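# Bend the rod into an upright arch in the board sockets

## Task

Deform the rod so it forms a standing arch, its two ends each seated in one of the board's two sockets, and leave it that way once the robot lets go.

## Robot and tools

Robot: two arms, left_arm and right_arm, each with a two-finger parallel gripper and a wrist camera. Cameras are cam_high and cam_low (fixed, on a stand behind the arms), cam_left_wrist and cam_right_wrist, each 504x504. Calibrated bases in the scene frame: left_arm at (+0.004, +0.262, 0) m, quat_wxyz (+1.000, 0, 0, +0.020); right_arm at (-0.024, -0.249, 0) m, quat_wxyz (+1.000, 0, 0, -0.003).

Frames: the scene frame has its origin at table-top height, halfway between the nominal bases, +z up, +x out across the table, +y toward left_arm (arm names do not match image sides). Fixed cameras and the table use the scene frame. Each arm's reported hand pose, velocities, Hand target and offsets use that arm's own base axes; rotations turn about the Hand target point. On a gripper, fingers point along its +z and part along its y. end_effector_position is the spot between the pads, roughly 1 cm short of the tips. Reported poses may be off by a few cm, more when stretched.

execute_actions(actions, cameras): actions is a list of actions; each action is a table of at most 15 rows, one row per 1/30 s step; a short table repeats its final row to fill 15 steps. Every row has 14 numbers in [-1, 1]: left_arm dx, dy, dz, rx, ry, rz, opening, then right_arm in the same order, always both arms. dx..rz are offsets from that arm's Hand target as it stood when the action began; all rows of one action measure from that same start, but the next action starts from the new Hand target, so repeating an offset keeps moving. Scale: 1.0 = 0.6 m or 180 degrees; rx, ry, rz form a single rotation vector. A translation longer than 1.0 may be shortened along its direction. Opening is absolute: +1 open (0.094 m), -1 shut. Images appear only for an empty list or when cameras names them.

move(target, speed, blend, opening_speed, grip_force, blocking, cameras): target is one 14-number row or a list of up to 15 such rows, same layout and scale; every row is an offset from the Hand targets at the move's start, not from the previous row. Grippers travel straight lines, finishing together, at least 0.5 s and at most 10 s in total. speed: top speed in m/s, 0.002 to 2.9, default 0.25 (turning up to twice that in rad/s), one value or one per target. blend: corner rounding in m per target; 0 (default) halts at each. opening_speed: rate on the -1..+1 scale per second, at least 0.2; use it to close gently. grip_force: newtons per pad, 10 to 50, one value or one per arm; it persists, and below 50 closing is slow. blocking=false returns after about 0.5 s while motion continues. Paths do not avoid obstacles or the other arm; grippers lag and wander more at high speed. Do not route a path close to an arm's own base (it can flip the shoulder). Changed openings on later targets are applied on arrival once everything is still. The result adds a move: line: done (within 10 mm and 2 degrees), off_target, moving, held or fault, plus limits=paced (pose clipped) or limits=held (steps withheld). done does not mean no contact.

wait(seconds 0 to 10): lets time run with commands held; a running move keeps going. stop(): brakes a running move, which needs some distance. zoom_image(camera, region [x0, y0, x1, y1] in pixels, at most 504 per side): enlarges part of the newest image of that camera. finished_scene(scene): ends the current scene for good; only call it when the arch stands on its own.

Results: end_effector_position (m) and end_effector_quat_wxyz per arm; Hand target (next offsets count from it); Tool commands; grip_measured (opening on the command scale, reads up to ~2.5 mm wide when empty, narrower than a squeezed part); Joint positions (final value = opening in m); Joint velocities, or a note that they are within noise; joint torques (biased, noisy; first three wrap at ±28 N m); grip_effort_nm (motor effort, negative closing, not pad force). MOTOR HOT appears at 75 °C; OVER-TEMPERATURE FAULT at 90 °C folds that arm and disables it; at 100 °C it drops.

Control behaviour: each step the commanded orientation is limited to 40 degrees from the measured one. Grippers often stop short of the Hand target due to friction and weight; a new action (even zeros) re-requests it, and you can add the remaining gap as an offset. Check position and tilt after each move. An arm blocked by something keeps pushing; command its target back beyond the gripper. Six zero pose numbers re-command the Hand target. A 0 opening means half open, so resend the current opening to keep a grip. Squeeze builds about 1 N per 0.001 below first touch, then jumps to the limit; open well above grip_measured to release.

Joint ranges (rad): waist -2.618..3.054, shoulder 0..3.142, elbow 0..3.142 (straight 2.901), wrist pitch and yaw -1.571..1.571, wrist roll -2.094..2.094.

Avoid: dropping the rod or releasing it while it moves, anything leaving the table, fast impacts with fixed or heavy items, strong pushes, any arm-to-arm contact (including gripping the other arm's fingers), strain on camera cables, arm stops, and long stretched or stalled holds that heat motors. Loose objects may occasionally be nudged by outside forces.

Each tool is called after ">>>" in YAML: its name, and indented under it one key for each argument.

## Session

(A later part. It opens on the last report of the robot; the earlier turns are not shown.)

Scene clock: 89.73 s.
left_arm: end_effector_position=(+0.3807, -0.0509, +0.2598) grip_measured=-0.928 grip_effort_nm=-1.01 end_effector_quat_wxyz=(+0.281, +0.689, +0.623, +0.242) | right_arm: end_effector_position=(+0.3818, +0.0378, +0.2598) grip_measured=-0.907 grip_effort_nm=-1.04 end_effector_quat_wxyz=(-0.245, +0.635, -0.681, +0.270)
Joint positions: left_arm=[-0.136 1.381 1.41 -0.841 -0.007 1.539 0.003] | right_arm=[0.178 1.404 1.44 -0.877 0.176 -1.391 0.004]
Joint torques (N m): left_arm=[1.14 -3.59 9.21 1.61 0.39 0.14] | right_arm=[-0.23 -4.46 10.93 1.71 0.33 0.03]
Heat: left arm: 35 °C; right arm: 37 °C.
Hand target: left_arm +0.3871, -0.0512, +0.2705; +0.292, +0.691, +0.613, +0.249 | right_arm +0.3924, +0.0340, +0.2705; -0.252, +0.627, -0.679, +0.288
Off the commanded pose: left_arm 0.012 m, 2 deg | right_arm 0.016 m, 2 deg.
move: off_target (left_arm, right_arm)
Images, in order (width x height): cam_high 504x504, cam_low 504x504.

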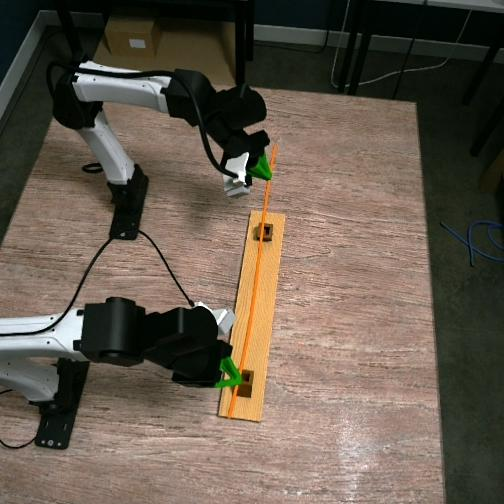

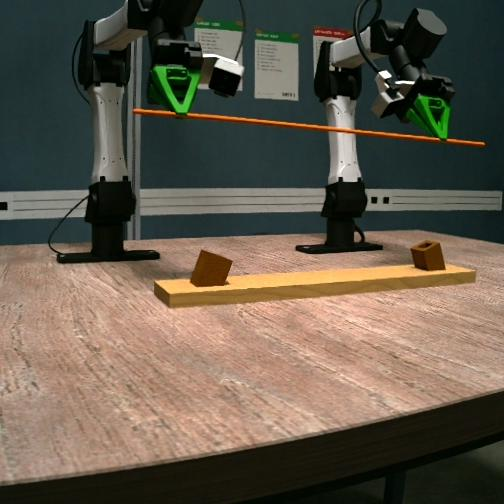

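>>> move:
  target:
    - [-0.004,-0.037,0,-0.209,0.0245,0,-1,0.004,0.053,0,0.21,-0.015,-0.004,-1]
    - [-0.015,-0.125,0,-0.418,0.049,0,-1,0.0127,0.178,0,0.42,-0.03,-0.008,-1]
  speed: 0.08
  blend: [0.02,0]
  cameras: ["all"]

Scene clock: 100.87 s.
left_arm: end_effector_position=(+0.3832, -0.1215, +0.2558) grip_measured=-0.996 grip_effort_nm=-0.17 end_effector_quat_wxyz=(+0.592, +0.374, +0.676, -0.229) | right_arm: end_effector_position=(+0.4053, +0.1374, +0.2659) grip_measured=-0.907 grip_effort_nm=-1.04 end_effector_quat_wxyz=(+0.602, -0.319, +0.716, +0.153)
Joint positions: left_arm=[0.034 1.333 0.862 0.159 0.884 0.38 0] | right_arm=[0.119 1.32 0.905 0.147 -0.532 -0.309 0.004]
Joint torques (N m): left_arm=[-0.27 -6.39 6.67 2 0.48 -0.09] | right_arm=[0.79 -7.95 6.93 2.08 -0.1 0.15]
Heat: left arm: 36 °C; right arm: 38 °C.
Hand target: left_arm +0.3781, -0.1262, +0.2705; +0.608, +0.385, +0.656, -0.227 | right_arm +0.4000, +0.1409, +0.2704; +0.609, -0.320, +0.709, +0.159
Off the commanded pose: left_arm 0.016 m, 3 deg | right_arm 0.008 m, 1 deg.
move: off_target (left_arm)

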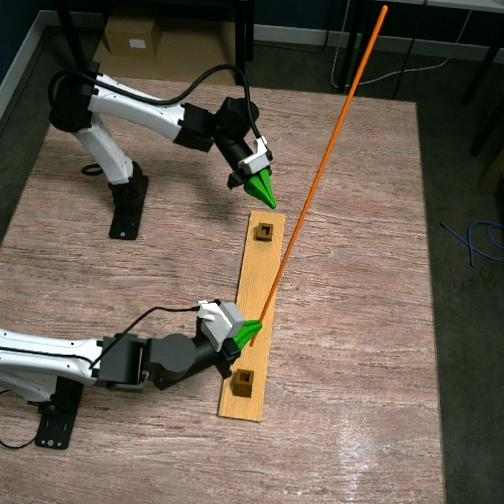

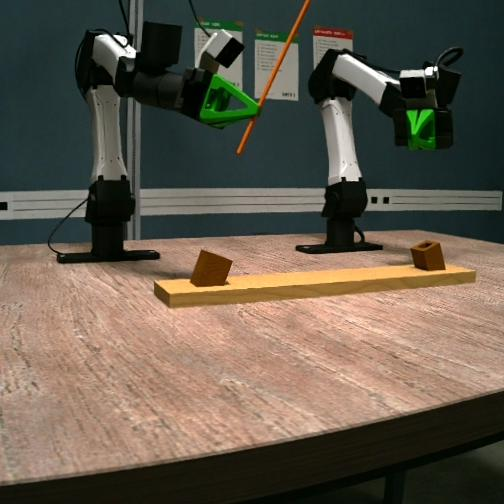

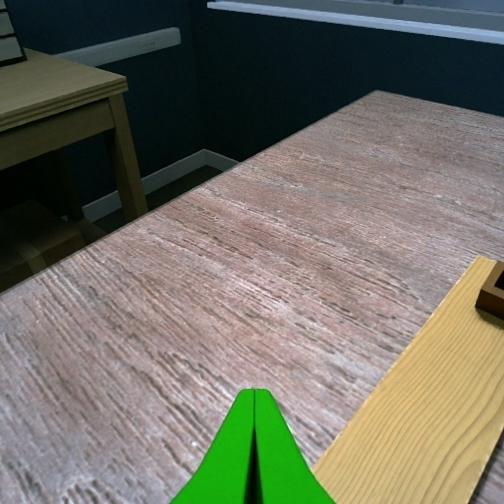

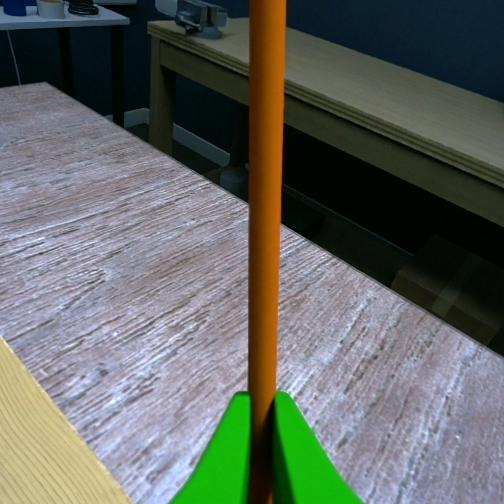

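>>> move:
  target:
    - [-0.2,0.1,0,0.1,-0.012,0,-1,0,0,0,0,0,0,-1]
    - [-0.2,0.2,0.08,0.418,-0.049,0,0,-0.0127,-0.178,0,-0.42,0.03,0.008,-1]
  speed: 0.12

>>> move:
  target:
    - [0,0,0,0,0,0,0,-0.2,0,-0.03,0,0,0,-1]
    - [0,0,0,0,0,0,0,-0.25,0,-0.2,0.0225,0.249,0.011,-1]
  speed: 0.15
  blend: [0.03,0]
  cameras: ["all"]

Scene clock: 115.03 s.
left_arm: end_effector_position=(+0.2573, -0.0049, +0.3125) grip_measured=-0.002 grip_effort_nm=0.11 end_effector_quat_wxyz=(+0.292, +0.685, +0.622, +0.244) | right_arm: end_effector_position=(+0.3885, +0.0311, +0.2648) grip_measured=-0.907 grip_effort_nm=-1.04 end_effector_quat_wxyz=(+0.252, -0.622, +0.684, -0.285)
Joint positions: left_arm=[0.088 1.024 1.422 -1.201 0.159 1.691 0.047] | right_arm=[0.165 1.406 1.44 -0.843 0.192 -1.388 0.004]
Joint torques (N m): left_arm=[-0.28 0.13 7.88 1.41 0.26 0.1] | right_arm=[0.81 -4.62 11 1.42 0.15 -0.01]
Heat: left arm: 36 °C; right arm: 39 °C.
Hand target: left_arm +0.2581, -0.0062, +0.3185; +0.292, +0.691, +0.613, +0.249 | right_arm +0.3924, +0.0339, +0.2706; +0.252, -0.626, +0.679, -0.288
Off the commanded pose: left_arm 0.006 m, 1 deg | right_arm 0.007 m, 1 deg.
move: done

Scene clock: 119.03 s.
left_arm: end_effector_position=(+0.2573, -0.0049, +0.3125) grip_measured=-0.002 grip_effort_nm=0.11 end_effector_quat_wxyz=(+0.292, +0.685, +0.622, +0.244) | right_arm: end_effector_position=(+0.2385, +0.0328, +0.1457) grip_measured=-0.907 grip_effort_nm=-1.04 end_effector_quat_wxyz=(+0.005, +0.690, -0.724, +0.005)
Joint positions: left_arm=[0.088 1.024 1.422 -1.201 0.159 1.691 0.047] | right_arm=[0.147 1.457 1.287 -1.405 0.013 -1.375 0.004]
Joint torques (N m): left_arm=[-0.28 0.1 7.88 1.4 0.26 0.1] | right_arm=[-0.43 -4.37 9.74 0.2 -0.1 -0.09]
Heat: left arm: 36 °C; right arm: 39 °C.
Hand target: left_arm +0.2581, -0.0062, +0.3185; +0.292, +0.691, +0.613, +0.249 | right_arm +0.2424, +0.0340, +0.1505; +0.000, +0.691, -0.723, +0.000
Off the commanded pose: left_arm 0.006 m, 1 deg | right_arm 0.006 m, 1 deg.
move: done

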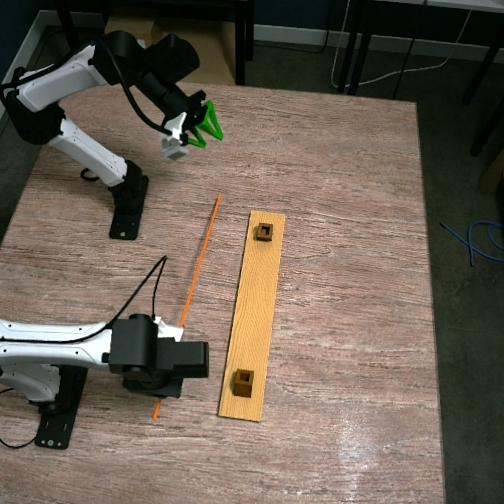

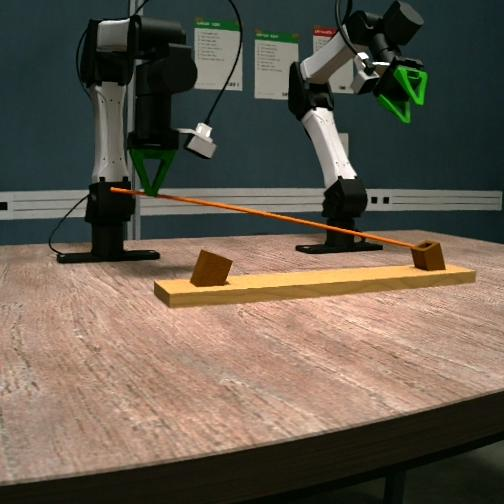

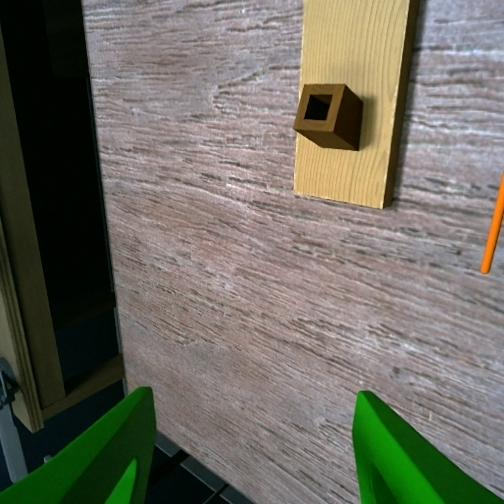

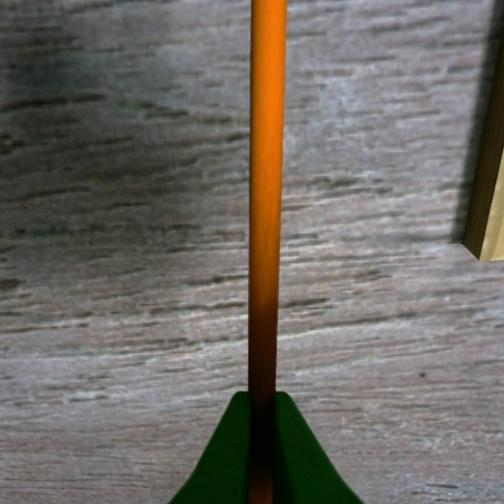

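>>> move:
  target:
    - [0.02,-0.075,-0.27,0.034,0.248,0.0,0.6,0,0,-0.15,0,0,0,-1]
    - [0.006,-0.075,-0.46,0.034,0.248,-0.002,0.3,0,0,-0.237,0,0,0,-1]
  speed: [0.15,0.06]
  blend: [0.01,0]
  cameras: ["cam_high","cam_low","cam_left_wrist"]

Scene clock: 126.57 s.
left_arm: end_effector_position=(+0.2631, -0.0494, +0.0449) grip_measured=+0.302 grip_effort_nm=-0.06 end_effector_quat_wxyz=(+0.006, +0.749, +0.662, +0.001) | right_arm: end_effector_position=(+0.2452, +0.0364, +0.0160) grip_measured=-0.907 grip_effort_nm=-1.04 end_effector_quat_wxyz=(-0.007, +0.690, -0.724, +0.004)
Joint positions: left_arm=[-0.182 1.598 1.016 -0.977 0.006 1.512 0.061] | right_arm=[0.147 1.565 0.858 -0.847 -0.001 -1.377 0.004]
Joint torques (N m): left_arm=[-0.35 -4.42 5.26 0.31 0.24 -0.12] | right_arm=[-0.43 -4.48 4.9 0.52 0.01 -0.06]
Heat: left arm: 36 °C; right arm: 39 °C.
Hand target: left_arm +0.2617, -0.0512, +0.0426; +0.002, +0.750, +0.662, -0.001 | right_arm +0.2423, +0.0340, +0.0083; +0.000, +0.691, -0.723, +0.000
Off the commanded pose: left_arm 0.003 m, 1 deg | right_arm 0.008 m, 1 deg.
move: done
Images, in order (width x height): cam_high 504x504, cam_low 504x504, cam_left_wrist 504x504.

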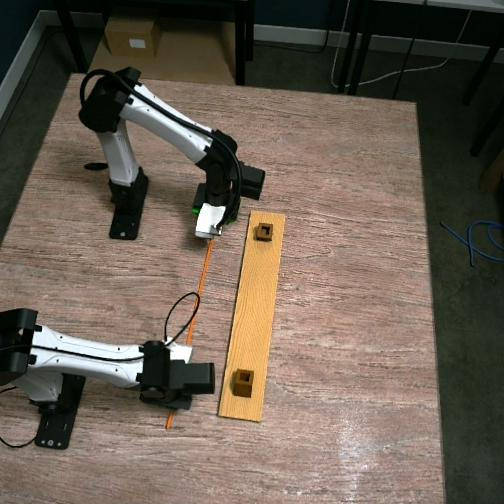

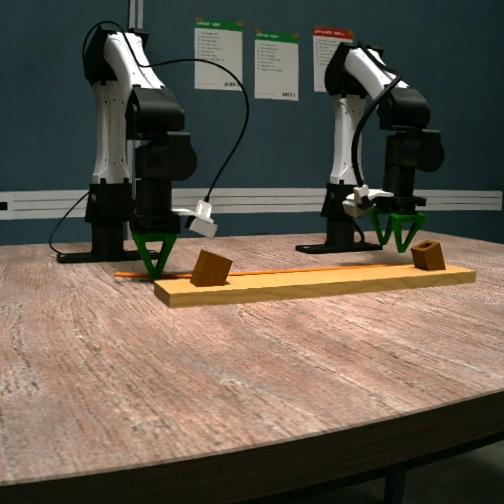

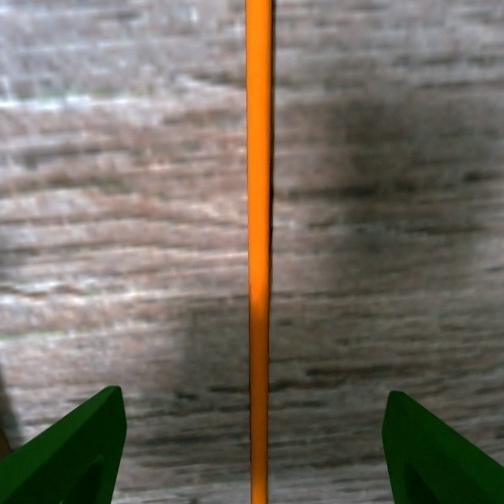

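>>> move:
  target:
    - [-0.003,0,-0.03,0,0,0,-0.2,0,0,0,0,0,0,-1]
    - [-0.003,0,-0.059,0,0,0,-0.75,0,0,0,0,0,0,-1]
    - [-0.003,0,-0.059,0,0,0,-1,0,0,0,0,0,0,-1]
    - [-0.003,0,0.05,0,0,0,-1,0,0,0.11,0,0,0,-1]
  speed: [0.06,0.06,0.06,0.1]
  cameras: ["cam_low"]

>>> move:
  target: [0,0,0,0,0,0,-0.78,0,0,0,0,0,0,-1]
  speed: 0.05
  opening_speed: 0.3
  cameras: ["cam_low","cam_left_wrist"]

>>> zoom_image:
  camera: "cam_low"
  region: [340, 160, 480, 300]

Scene clock: 133.33 s.
left_arm: end_effector_position=(+0.2578, -0.0481, +0.0601) grip_measured=-0.924 grip_effort_nm=-1.01 end_effector_quat_wxyz=(-0.008, +0.749, +0.663, -0.009) | right_arm: end_effector_position=(+0.2378, +0.0363, +0.0636) grip_measured=-0.907 grip_effort_nm=-1.04 end_effector_quat_wxyz=(+0.010, +0.690, -0.724, -0.011)
Joint positions: left_arm=[-0.182 1.592 1.073 -1.076 0.004 1.511 0.004] | right_arm=[0.147 1.51 1.007 -1.096 -0.007 -1.377 0.004]
Joint torques (N m): left_arm=[-0.43 -7.25 7.53 -0.01 0.26 -0.13] | right_arm=[-0.4 -8.28 8.85 0.15 0.06 -0.06]
Heat: left arm: 36 °C; right arm: 38 °C.
Hand target: left_arm +0.2599, -0.0512, +0.0726; +0.002, +0.750, +0.662, -0.001 | right_arm +0.2423, +0.0340, +0.0743; +0.000, +0.691, -0.723, +0.000
Off the commanded pose: left_arm 0.013 m, 1 deg | right_arm 0.012 m, 2 deg.
move: off_target (left_arm, right_arm)
Images, in order (width x height): cam_low 504x504.

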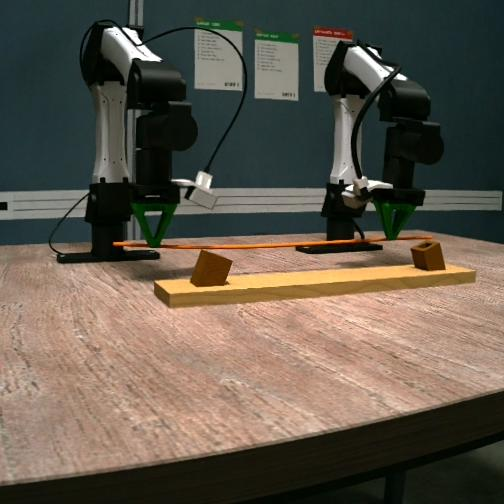

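Scene clock: 134.27 s.
left_arm: end_effector_position=(+0.2574, -0.0481, +0.0601) grip_measured=-0.782 grip_effort_nm=0.11 end_effector_quat_wxyz=(-0.009, +0.749, +0.663, -0.009) | right_arm: end_effector_position=(+0.2372, +0.0359, +0.0636) grip_measured=-0.907 grip_effort_nm=-1.04 end_effector_quat_wxyz=(+0.011, +0.690, -0.724, -0.011)
Joint positions: left_arm=[-0.182 1.592 1.073 -1.077 0.004 1.511 0.01] | right_arm=[0.147 1.51 1.007 -1.099 -0.005 -1.377 0.004]
Joint torques (N m): left_arm=[-0.4 -7.23 7.54 -0.01 0.26 -0.13] | right_arm=[-0.42 -8.27 8.84 0.13 0.04 -0.06]
Heat: left arm: 36 °C; right arm: 39 °C.
Hand target: left_arm +0.2599, -0.0512, +0.0726; +0.002, +0.750, +0.662, -0.001 | right_arm +0.2422, +0.0340, +0.0743; +0.000, +0.691, -0.723, +0.000
Off the commanded pose: left_arm 0.013 m, 2 deg | right_arm 0.012 m, 2 deg.
move: off_target (left_arm, right_arm)
Images, in order (width x height): cam_low 504x504, cam_left_wrist 504x504.

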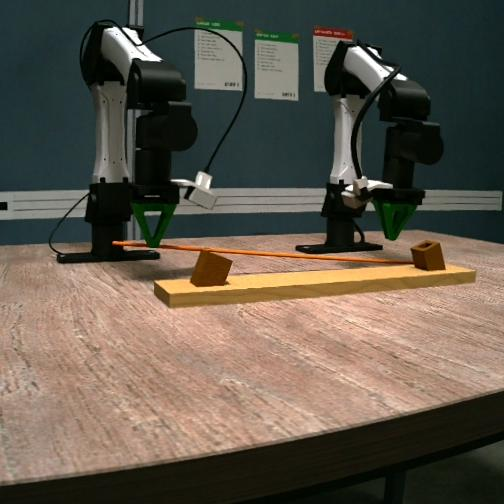

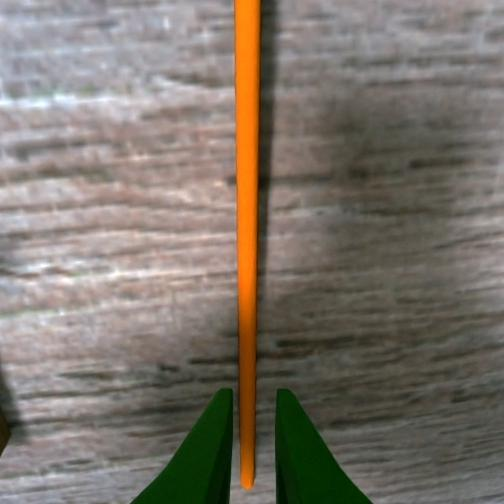

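Scaled by 3.600 from the camera's 504x504 image, which has a finer 720x720 frame.

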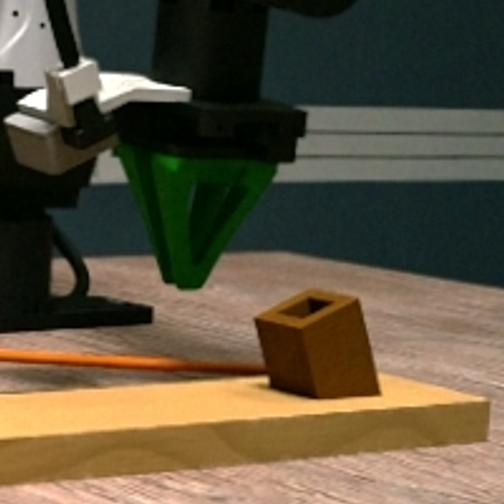

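>>> move:
  target:
    - [0,0,-0.05,0,0,0,-0.3,0,0,0,0,0,0,-1]
    - [0,0,-0.108,0,0,0,-0.75,0,0,0,0,0,0,-1]
  speed: 0.08
  opening_speed: 0.8
  cameras: ["cam_low","cam_left_wrist"]

>>> zoom_image:
  camera: "cam_low"
  region: [340, 160, 480, 300]

Scene clock: 140.90 s.
left_arm: end_effector_position=(+0.2614, -0.0488, +0.0100) grip_measured=-0.748 grip_effort_nm=-0.07 end_effector_quat_wxyz=(+0.005, +0.749, +0.663, +0.001) | right_arm: end_effector_position=(+0.2371, +0.0358, +0.0636) grip_measured=-0.907 grip_effort_nm=-1.04 end_effector_quat_wxyz=(+0.011, +0.690, -0.724, -0.011)
Joint positions: left_arm=[-0.182 1.65 0.92 -0.831 0.004 1.511 0.012] | right_arm=[0.147 1.51 1.007 -1.099 -0.005 -1.377 0.004]
Joint torques (N m): left_arm=[-0.49 -4.57 4.97 0.31 0.26 -0.12] | right_arm=[-0.42 -8.28 8.87 0.13 0.04 -0.06]
Heat: left arm: 36 °C; right arm: 39 °C.
Hand target: left_arm +0.2599, -0.0512, +0.0078; +0.002, +0.750, +0.662, -0.001 | right_arm +0.2422, +0.0340, +0.0743; +0.000, +0.691, -0.723, +0.000
Off the commanded pose: left_arm 0.004 m, 0 deg | right_arm 0.012 m, 2 deg.
move: off_target (right_arm)
Images, in order (width x height): cam_low 504x504, cam_left_wrist 504x504.

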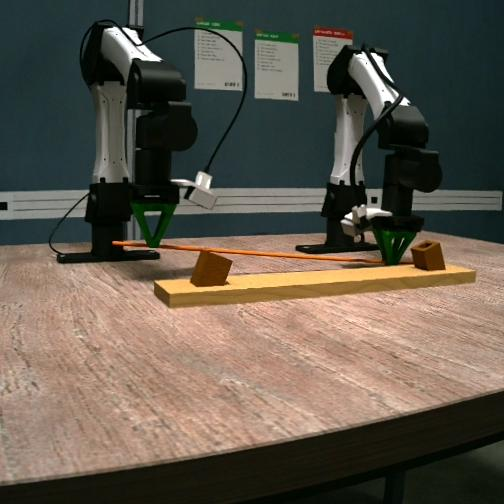

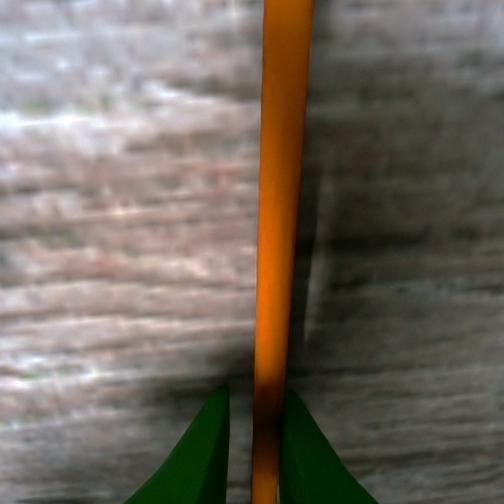

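Scaled by 3.600 from the camera's 504x504 image, which has a finer 720x720 frame.

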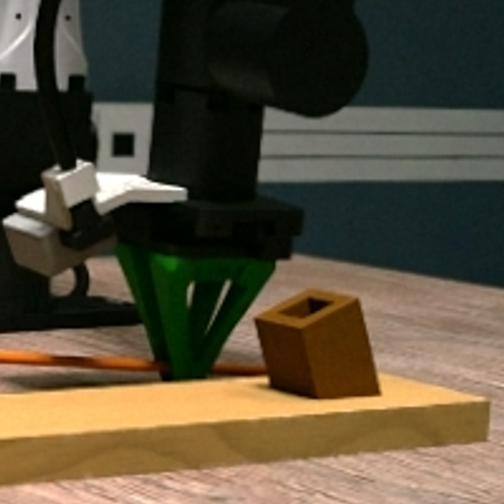

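>>> move:
  target:
    - [0,0,0,0,0,0,-1,0,0,0,0,0,0,-1]
    - [0,0,0.1,0,0,0,-1,0,0,-0.108,0,0,0,-1]
    - [0,0,0.1,0,0,0,-1,0,0,-0.108,0,0,0,-0.75]
  speed: 0.08
  opening_speed: 0.8
  cameras: ["cam_low","cam_right_wrist"]

>>> zoom_image:
  camera: "cam_low"
  region: [80, 180, 220, 320]

Scene clock: 145.67 s.
left_arm: end_effector_position=(+0.2567, -0.0471, +0.0539) grip_measured=-0.906 grip_effort_nm=-1.01 end_effector_quat_wxyz=(-0.013, +0.748, +0.663, -0.008) | right_arm: end_effector_position=(+0.2447, +0.0373, +0.0166) grip_measured=-0.752 grip_effort_nm=0.12 end_effector_quat_wxyz=(-0.008, +0.690, -0.723, +0.002)
Joint positions: left_arm=[-0.184 1.6 1.055 -1.056 -0.004 1.508 0.004] | right_arm=[0.147 1.564 0.859 -0.851 -0.007 -1.377 0.012]
Joint torques (N m): left_arm=[-0.29 -7.57 7.69 -0.01 0.33 -0.09] | right_arm=[-0.42 -4.57 5.03 0.5 0.06 -0.06]
Heat: left arm: 36 °C; right arm: 39 °C.
Hand target: left_arm +0.2599, -0.0512, +0.0677; +0.002, +0.750, +0.662, -0.001 | right_arm +0.2423, +0.0340, +0.0095; +0.000, +0.691, -0.723, +0.000
Off the commanded pose: left_arm 0.015 m, 2 deg | right_arm 0.008 m, 1 deg.
move: off_target (left_arm)
Images, in order (width x height): cam_low 504x504, cam_right_wrist 504x504.

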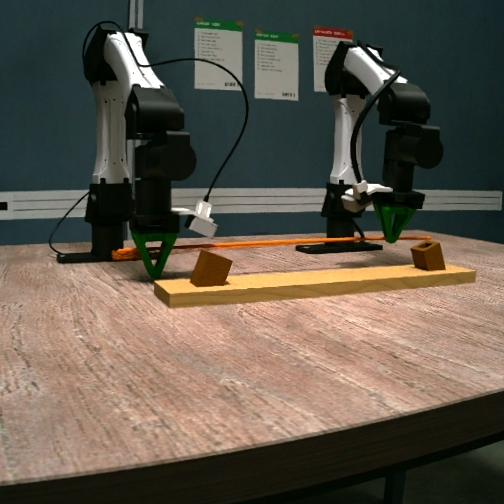

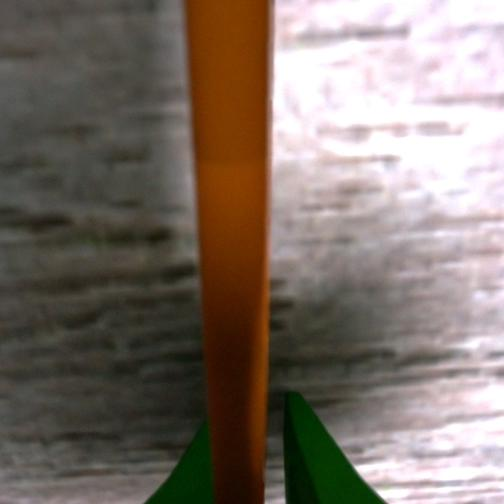

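Scaled by 3.600 from the camera's 504x504 image, which has a finer 720x720 frame.

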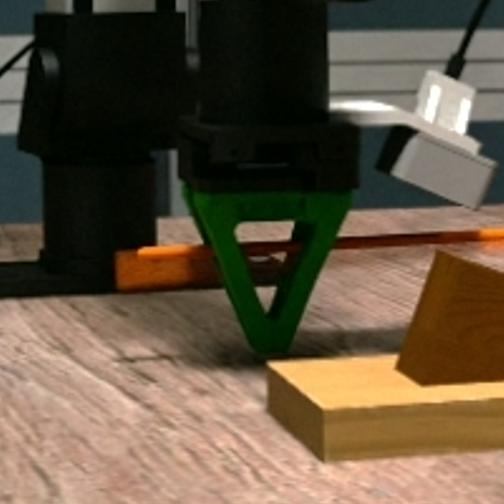

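>>> wait:
  seconds: 0.1
  cameras: ["cam_low","cam_right_wrist"]

>>> zoom_image:
  camera: "cam_low"
  region: [80, 180, 220, 320]

Scene clock: 146.70 s.
left_arm: end_effector_position=(+0.2566, -0.0471, +0.0539) grip_measured=-0.906 grip_effort_nm=-1.00 end_effector_quat_wxyz=(-0.013, +0.748, +0.663, -0.008) | right_arm: end_effector_position=(+0.2447, +0.0373, +0.0166) grip_measured=-0.752 grip_effort_nm=0.12 end_effector_quat_wxyz=(-0.008, +0.690, -0.723, +0.002)
Joint positions: left_arm=[-0.184 1.6 1.055 -1.056 -0.004 1.508 0.004] | right_arm=[0.147 1.564 0.859 -0.851 -0.007 -1.377 0.012]
Joint torques (N m): left_arm=[-0.25 -7.56 7.69 -0.03 0.34 -0.09] | right_arm=[-0.42 -4.59 5.01 0.5 0.06 -0.06]
Heat: left arm: 36 °C; right arm: 39 °C.
Hand target: left_arm +0.2599, -0.0512, +0.0677; +0.002, +0.750, +0.662, -0.001 | right_arm +0.2423, +0.0340, +0.0095; +0.000, +0.691, -0.723, +0.000
Tool commands: left_gripper/opening=-1.0 right_gripper/opening=-0.75
Off the commanded pose: left_arm 0.015 m, 2 deg | right_arm 0.008 m, 1 deg.
wait: 0.10 s; at rest from the start
Images, in order (width x height): cam_low 504x504, cam_right_wrist 504x504.

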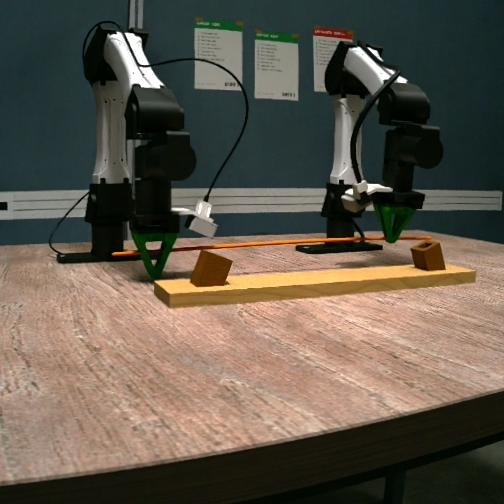

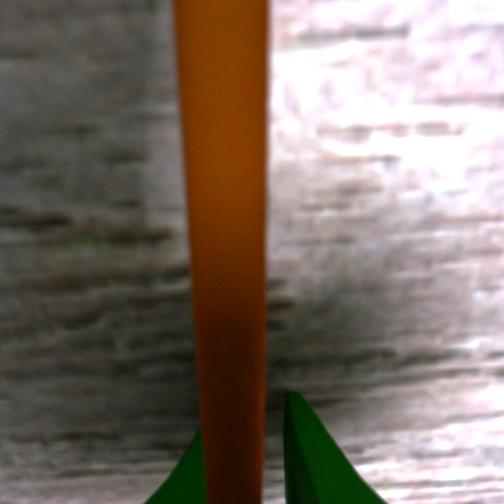

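Scaled by 3.600 from the camera's 504x504 image, which has a finer 720x720 frame.

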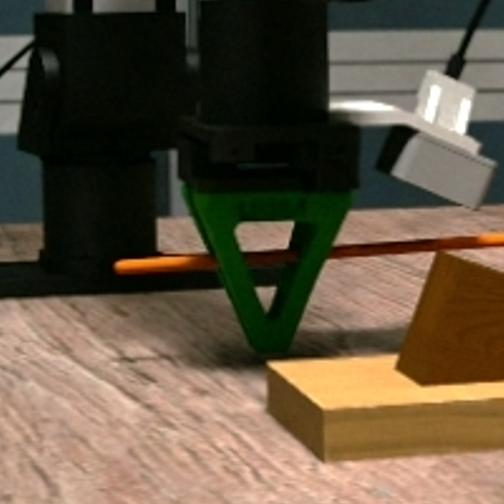

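>>> move:
  target:
    - [0,0,0,0,0,0,-1,0,0,0.07,0,0,0,-0.75]
    - [0,0,0,0,0,0,-1,0,0,0.07,0,0,0,-1]
  speed: 0.06
  opening_speed: 0.8
  cameras: ["cam_low","cam_right_wrist","cam_left_wrist"]

>>> zoom_image:
  camera: "cam_low"
  region: [80, 180, 220, 320]

>>> zoom_image:
  camera: "cam_low"
  region: [340, 160, 480, 300]

Scene clock: 150.23 s.
left_arm: end_effector_position=(+0.2565, -0.0471, +0.0539) grip_measured=-0.906 grip_effort_nm=-1.00 end_effector_quat_wxyz=(-0.013, +0.748, +0.663, -0.008) | right_arm: end_effector_position=(+0.2355, +0.0360, +0.0401) grip_measured=-0.881 grip_effort_nm=-1.03 end_effector_quat_wxyz=(+0.012, +0.690, -0.723, -0.013)
Joint positions: left_arm=[-0.184 1.6 1.055 -1.057 -0.004 1.508 0.004] | right_arm=[0.147 1.537 0.934 -1.003 -0.007 -1.377 0.006]
Joint torques (N m): left_arm=[-0.25 -7.56 7.66 -0.02 0.33 -0.09] | right_arm=[-0.4 -8.65 8.77 0.12 0.06 -0.06]
Heat: left arm: 36 °C; right arm: 39 °C.
Hand target: left_arm +0.2599, -0.0512, +0.0677; +0.002, +0.750, +0.662, -0.001 | right_arm +0.2424, +0.0340, +0.0515; +0.000, +0.691, -0.723, +0.000
Off the commanded pose: left_arm 0.015 m, 2 deg | right_arm 0.013 m, 2 deg.
move: off_target (left_arm, right_arm); target 2's new opening was sent with right_arm's hand 0.013 m and 2 deg from that target
Images, in order (width x height): cam_low 504x504, cam_left_wrist 504x504, cam_right_wrist 504x504.

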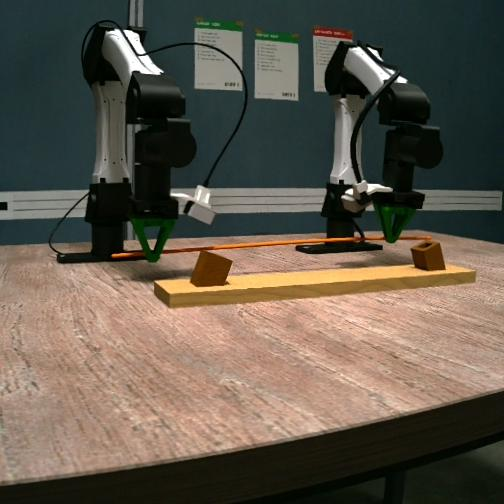

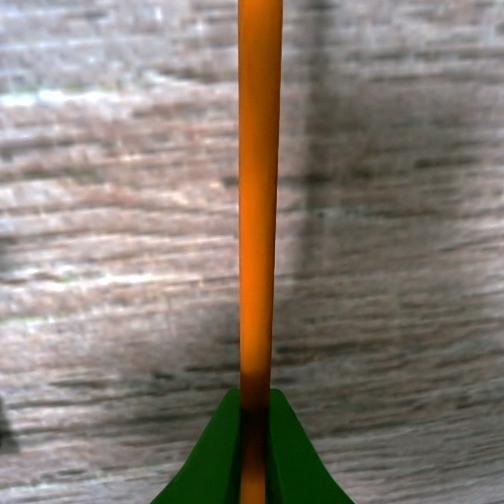

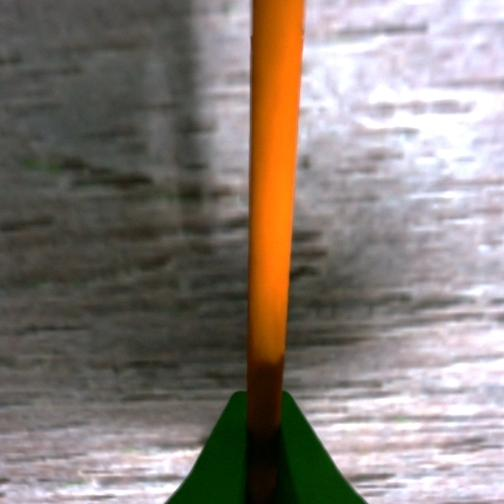

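Scaled by 3.600 from the camera's 504x504 image, which has a finer 720x720 frame.

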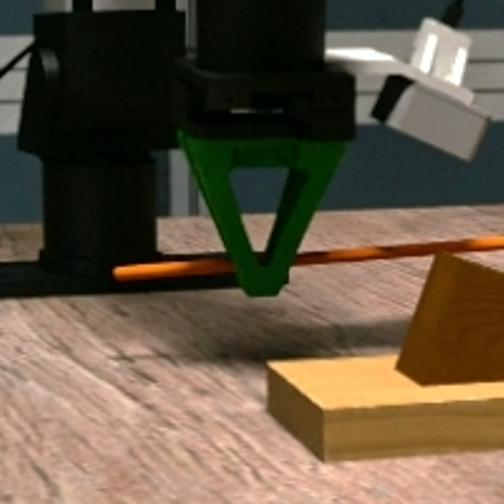

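Scaled by 3.600 from the camera's 504x504 image, which has a finer 720x720 frame.

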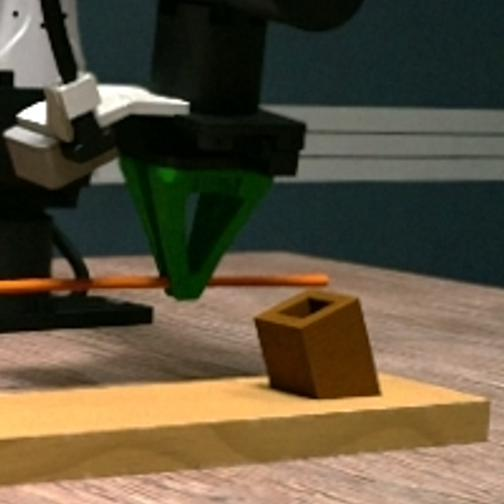

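>>> move:
  target:
    - [0.05,0,0.2,-0.017,-0.124,0,-1,0.06,0,0.22,-0.011,-0.124,-0.005,-1]
    - [0.212,0,0.338,-0.034,-0.248,0,-1,0.25,0,0.365,-0.0225,-0.249,-0.011,-1]
  speed: 0.18
  blend: [0.04,0]

>>> move:
  target: [-0.006,-0.053,0,-0.209,0.0245,0,-1,0.004,0.053,0,0.21,-0.015,-0.004,-1]
  speed: 0.06
  cameras: ["all"]

Scene clock: 156.20 s.
left_arm: end_effector_position=(+0.3809, -0.0504, +0.2608) grip_measured=-0.906 grip_effort_nm=-1.01 end_effector_quat_wxyz=(+0.281, +0.690, +0.621, +0.243) | right_arm: end_effector_position=(+0.3819, +0.0355, +0.2593) grip_measured=-0.881 grip_effort_nm=-1.04 end_effector_quat_wxyz=(-0.241, +0.634, -0.682, +0.274)
Joint positions: left_arm=[-0.134 1.381 1.412 -0.841 -0.005 1.545 0.004] | right_arm=[0.177 1.405 1.44 -0.878 0.188 -1.392 0.006]
Joint torques (N m): left_arm=[1.05 -3.55 9.02 1.62 0.39 0.14] | right_arm=[-0.17 -4.57 10.96 1.68 0.2 0.01]
Heat: left arm: 36 °C; right arm: 40 °C.
Hand target: left_arm +0.3871, -0.0511, +0.2706; +0.292, +0.693, +0.610, +0.249 | right_arm +0.3924, +0.0339, +0.2705; -0.252, +0.626, -0.679, +0.288
Off the commanded pose: left_arm 0.012 m, 2 deg | right_arm 0.015 m, 2 deg.
move: off_target (left_arm, right_arm)

Scene clock: 162.30 s.
left_arm: end_effector_position=(+0.3890, -0.0706, +0.2588) grip_measured=-0.906 grip_effort_nm=-1.01 end_effector_quat_wxyz=(+0.452, +0.569, +0.686, +0.037) | right_arm: end_effector_position=(+0.4005, +0.0537, +0.2610) grip_measured=-0.881 grip_effort_nm=-1.04 end_effector_quat_wxyz=(+0.428, -0.504, +0.745, -0.095)
Joint positions: left_arm=[0.037 1.381 1.294 -0.654 0.509 1.193 0.004] | right_arm=[0.013 1.372 1.305 -0.63 -0.283 -1.044 0.006]
Joint torques (N m): left_arm=[0.03 -6.01 6.43 1.65 1.16 -0.27] | right_arm=[0.36 -9.03 6.72 1.81 -0.71 0.38]
Heat: left arm: 36 °C; right arm: 40 °C.
Hand target: left_arm +0.3834, -0.0830, +0.2705; +0.477, +0.570, +0.669, +0.012 | right_arm +0.3948, +0.0657, +0.2704; +0.455, -0.500, +0.734, -0.068
Off the commanded pose: left_arm 0.018 m, 4 deg | right_arm 0.016 m, 5 deg.
move: off_target (left_arm, right_arm)

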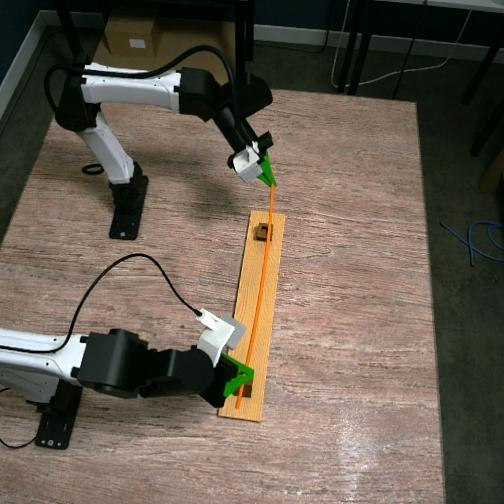

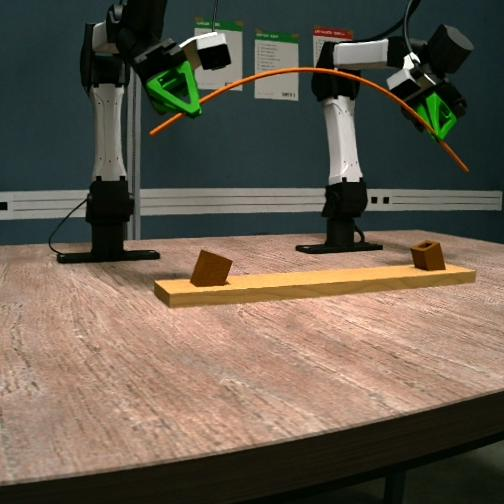

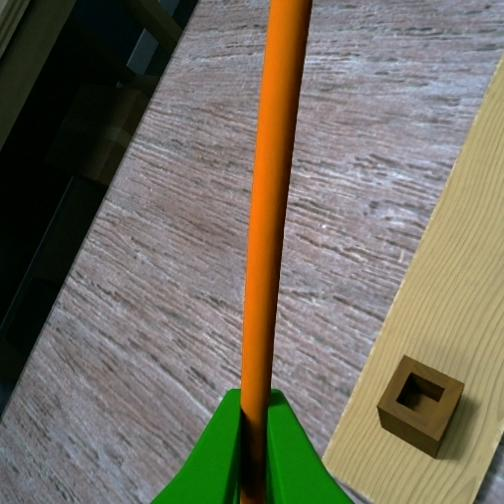

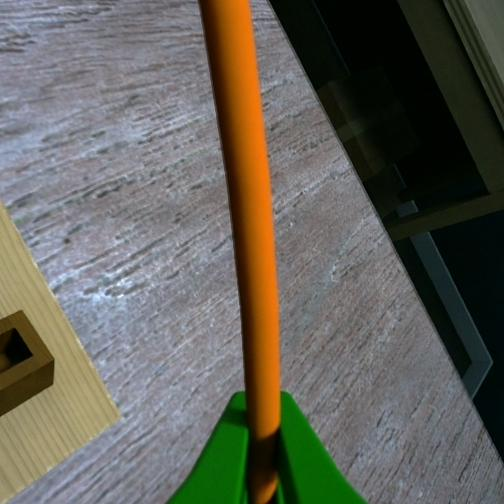

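>>> move:
  target:
    - [-0.005,-0.044,0,-0.105,0.012,0,-1,0.003,0.045,0,0.105,-0.008,-0.002,-1]
    - [-0.01,-0.1,0,-0.209,0.0245,0,-1,0.007,0.095,0,0.21,-0.015,-0.004,-1]
  speed: 0.06
  blend: [0.01,0]
  cameras: ["all"]

Scene clock: 171.10 s.
left_arm: end_effector_position=(+0.3923, -0.1220, +0.2533) grip_measured=-0.906 grip_effort_nm=-1.01 end_effector_quat_wxyz=(+0.599, +0.362, +0.687, -0.193) | right_arm: end_effector_position=(+0.4130, +0.1003, +0.2634) grip_measured=-0.881 grip_effort_nm=-1.04 end_effector_quat_wxyz=(+0.605, -0.304, +0.728, +0.113)
Joint positions: left_arm=[-0.001 1.331 0.854 0.182 0.773 0.382 0.004] | right_arm=[0.029 1.311 0.904 0.121 -0.533 -0.359 0.006]
Joint torques (N m): left_arm=[-2.4 -6.38 6.74 2.05 1.04 -0.32] | right_arm=[2.5 -8.12 6.94 2 -0.72 0.44]
Heat: left arm: 36 °C; right arm: 40 °C.
Hand target: left_arm +0.3776, -0.1429, +0.2705; +0.609, +0.386, +0.655, -0.225 | right_arm +0.3990, +0.1227, +0.2706; +0.609, -0.320, +0.709, +0.158
Off the commanded pose: left_arm 0.031 m, 6 deg | right_arm 0.027 m, 6 deg.
move: off_target (left_arm, right_arm)

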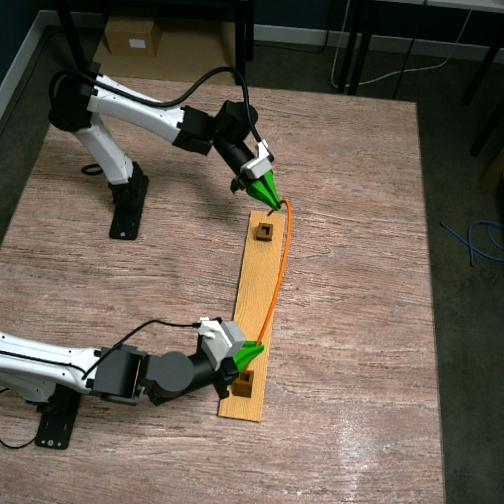

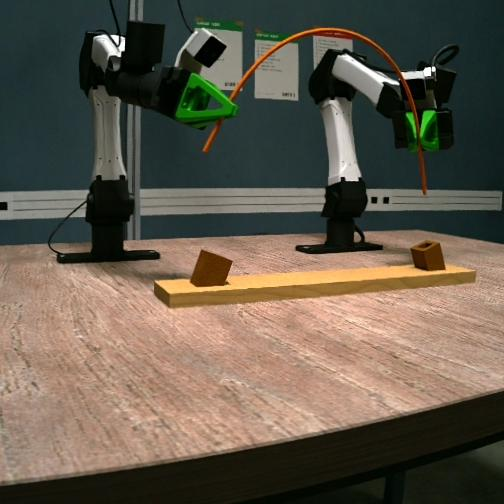

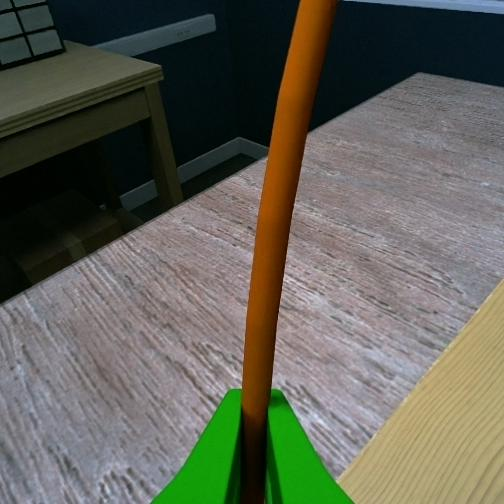

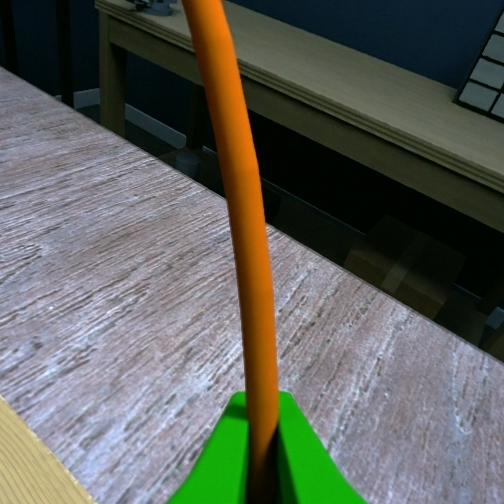

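>>> move:
  target: [-0.02,0.023,-0.19,0,-0.03,0,-1,-0.02,0.033,-0.185,0,-0.03,0,-1]
  speed: 0.08
  cameras: ["all"]

>>> zoom_image:
  camera: "cam_high"
  region: [180, 200, 360, 420]

>>> zoom_image:
  camera: "cam_low"
  region: [170, 190, 270, 290]

>>> zoom_image:
  camera: "cam_low"
  region: [370, 190, 470, 290]

Scene clock: 178.37 s.
left_arm: end_effector_position=(+0.3767, -0.1125, +0.1525) grip_measured=-0.906 grip_effort_nm=-1.00 end_effector_quat_wxyz=(+0.640, +0.371, +0.651, -0.173) | right_arm: end_effector_position=(+0.3981, +0.1193, +0.1653) grip_measured=-0.881 grip_effort_nm=-1.04 end_effector_quat_wxyz=(+0.650, -0.307, +0.689, +0.095)
Joint positions: left_arm=[0.037 1.557 0.46 0.919 0.811 0.383 0.004] | right_arm=[0.106 1.497 0.483 0.86 -0.455 -0.342 0.006]
Joint torques (N m): left_arm=[-1.24 -3.89 4.98 2.06 1.1 -0.14] | right_arm=[2.84 -4.41 5.79 2.08 -0.63 0.38]
Heat: left arm: 36 °C; right arm: 40 °C.
Hand target: left_arm +0.3655, -0.1291, +0.1565; +0.640, +0.396, +0.625, -0.207 | right_arm +0.3869, +0.1426, +0.1594; +0.641, -0.327, +0.679, +0.143
Off the commanded pose: left_arm 0.020 m, 6 deg | right_arm 0.026 m, 6 deg.
move: off_target (left_arm, right_arm)

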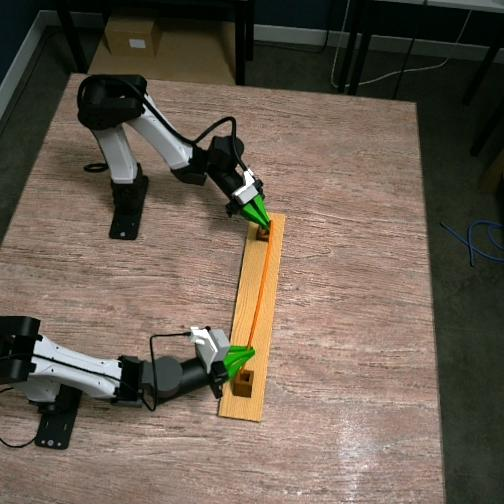

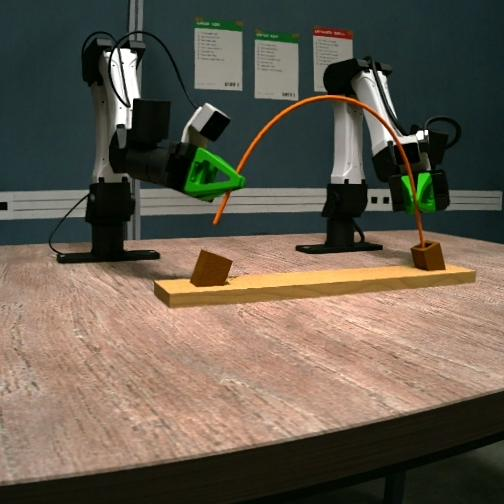

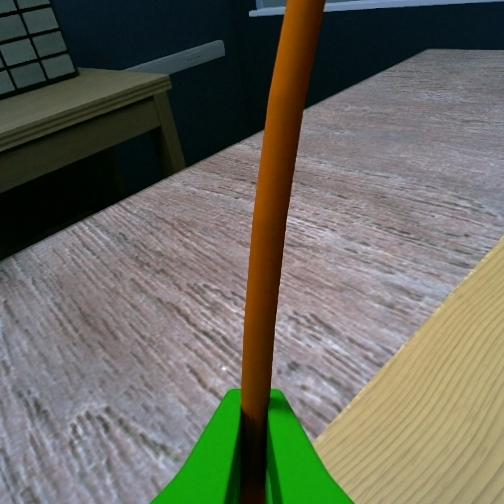

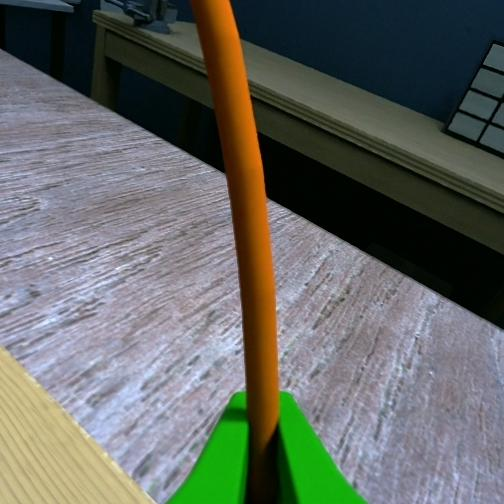

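Scaled by 2.291 from the camera's 504x504 image, which has a finer 720x720 frame.

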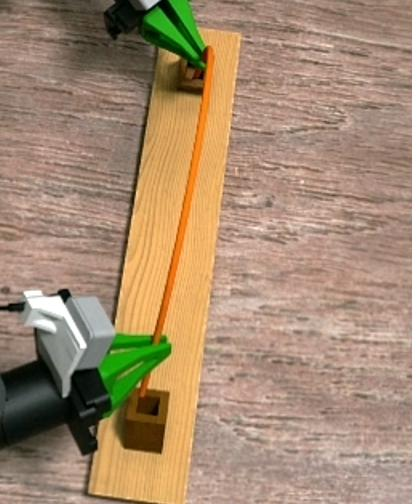

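Scaled by 5.040 from the camera's 504x504 image, which has a finer 720x720 frame.

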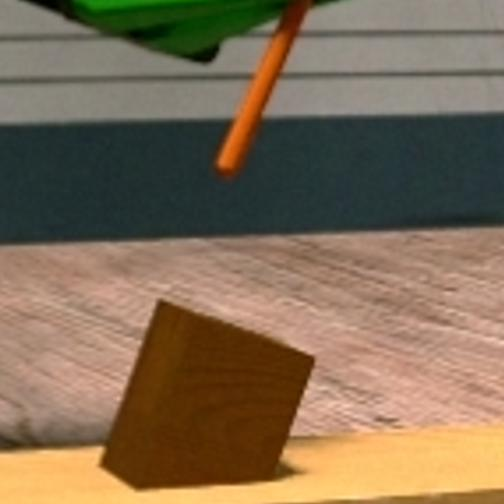

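Scaled by 5.040 from the camera's 504x504 image, which has a finer 720x720 frame.

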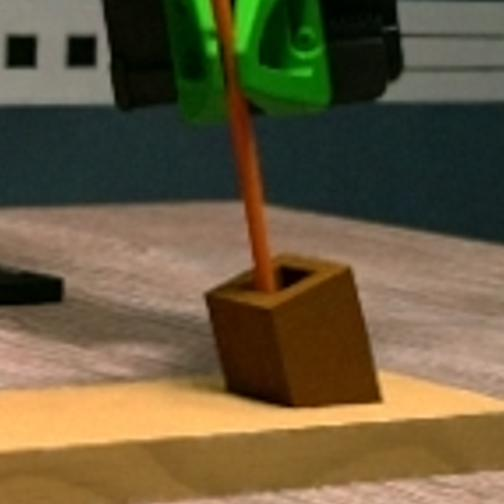

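>>> zoom_image:
  camera: "cam_high"
  region: [240, 205, 300, 265]

>>> zoom_image:
  camera: "cam_high"
  region: [220, 340, 280, 400]

>>> zoom_image:
  camera: "cam_low"
  region: [410, 225, 450, 265]

Scaled by 8.400 from the camera's 504x504 image, which has a finer 720x720 frame.

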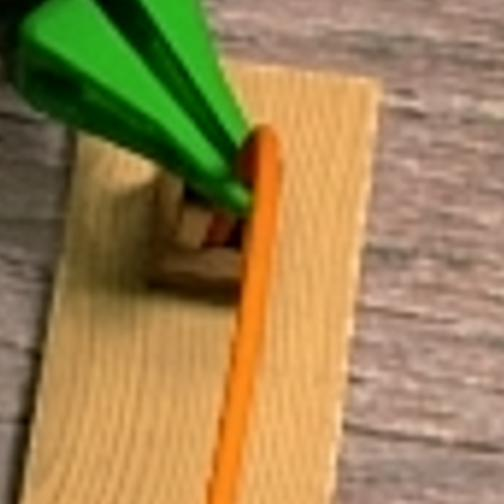

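Scaled by 8.400 from the camera's 504x504 image, which has a finer 720x720 frame.

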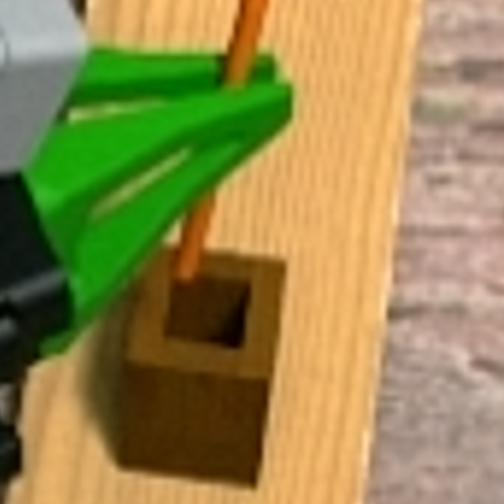

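Scaled by 12.600 from the camera's 504x504 image, which has a finer 720x720 frame.

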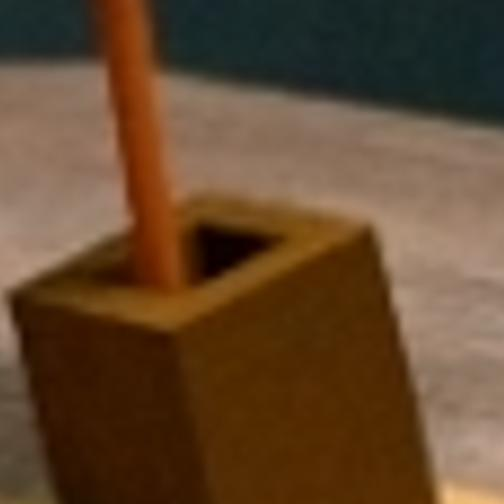

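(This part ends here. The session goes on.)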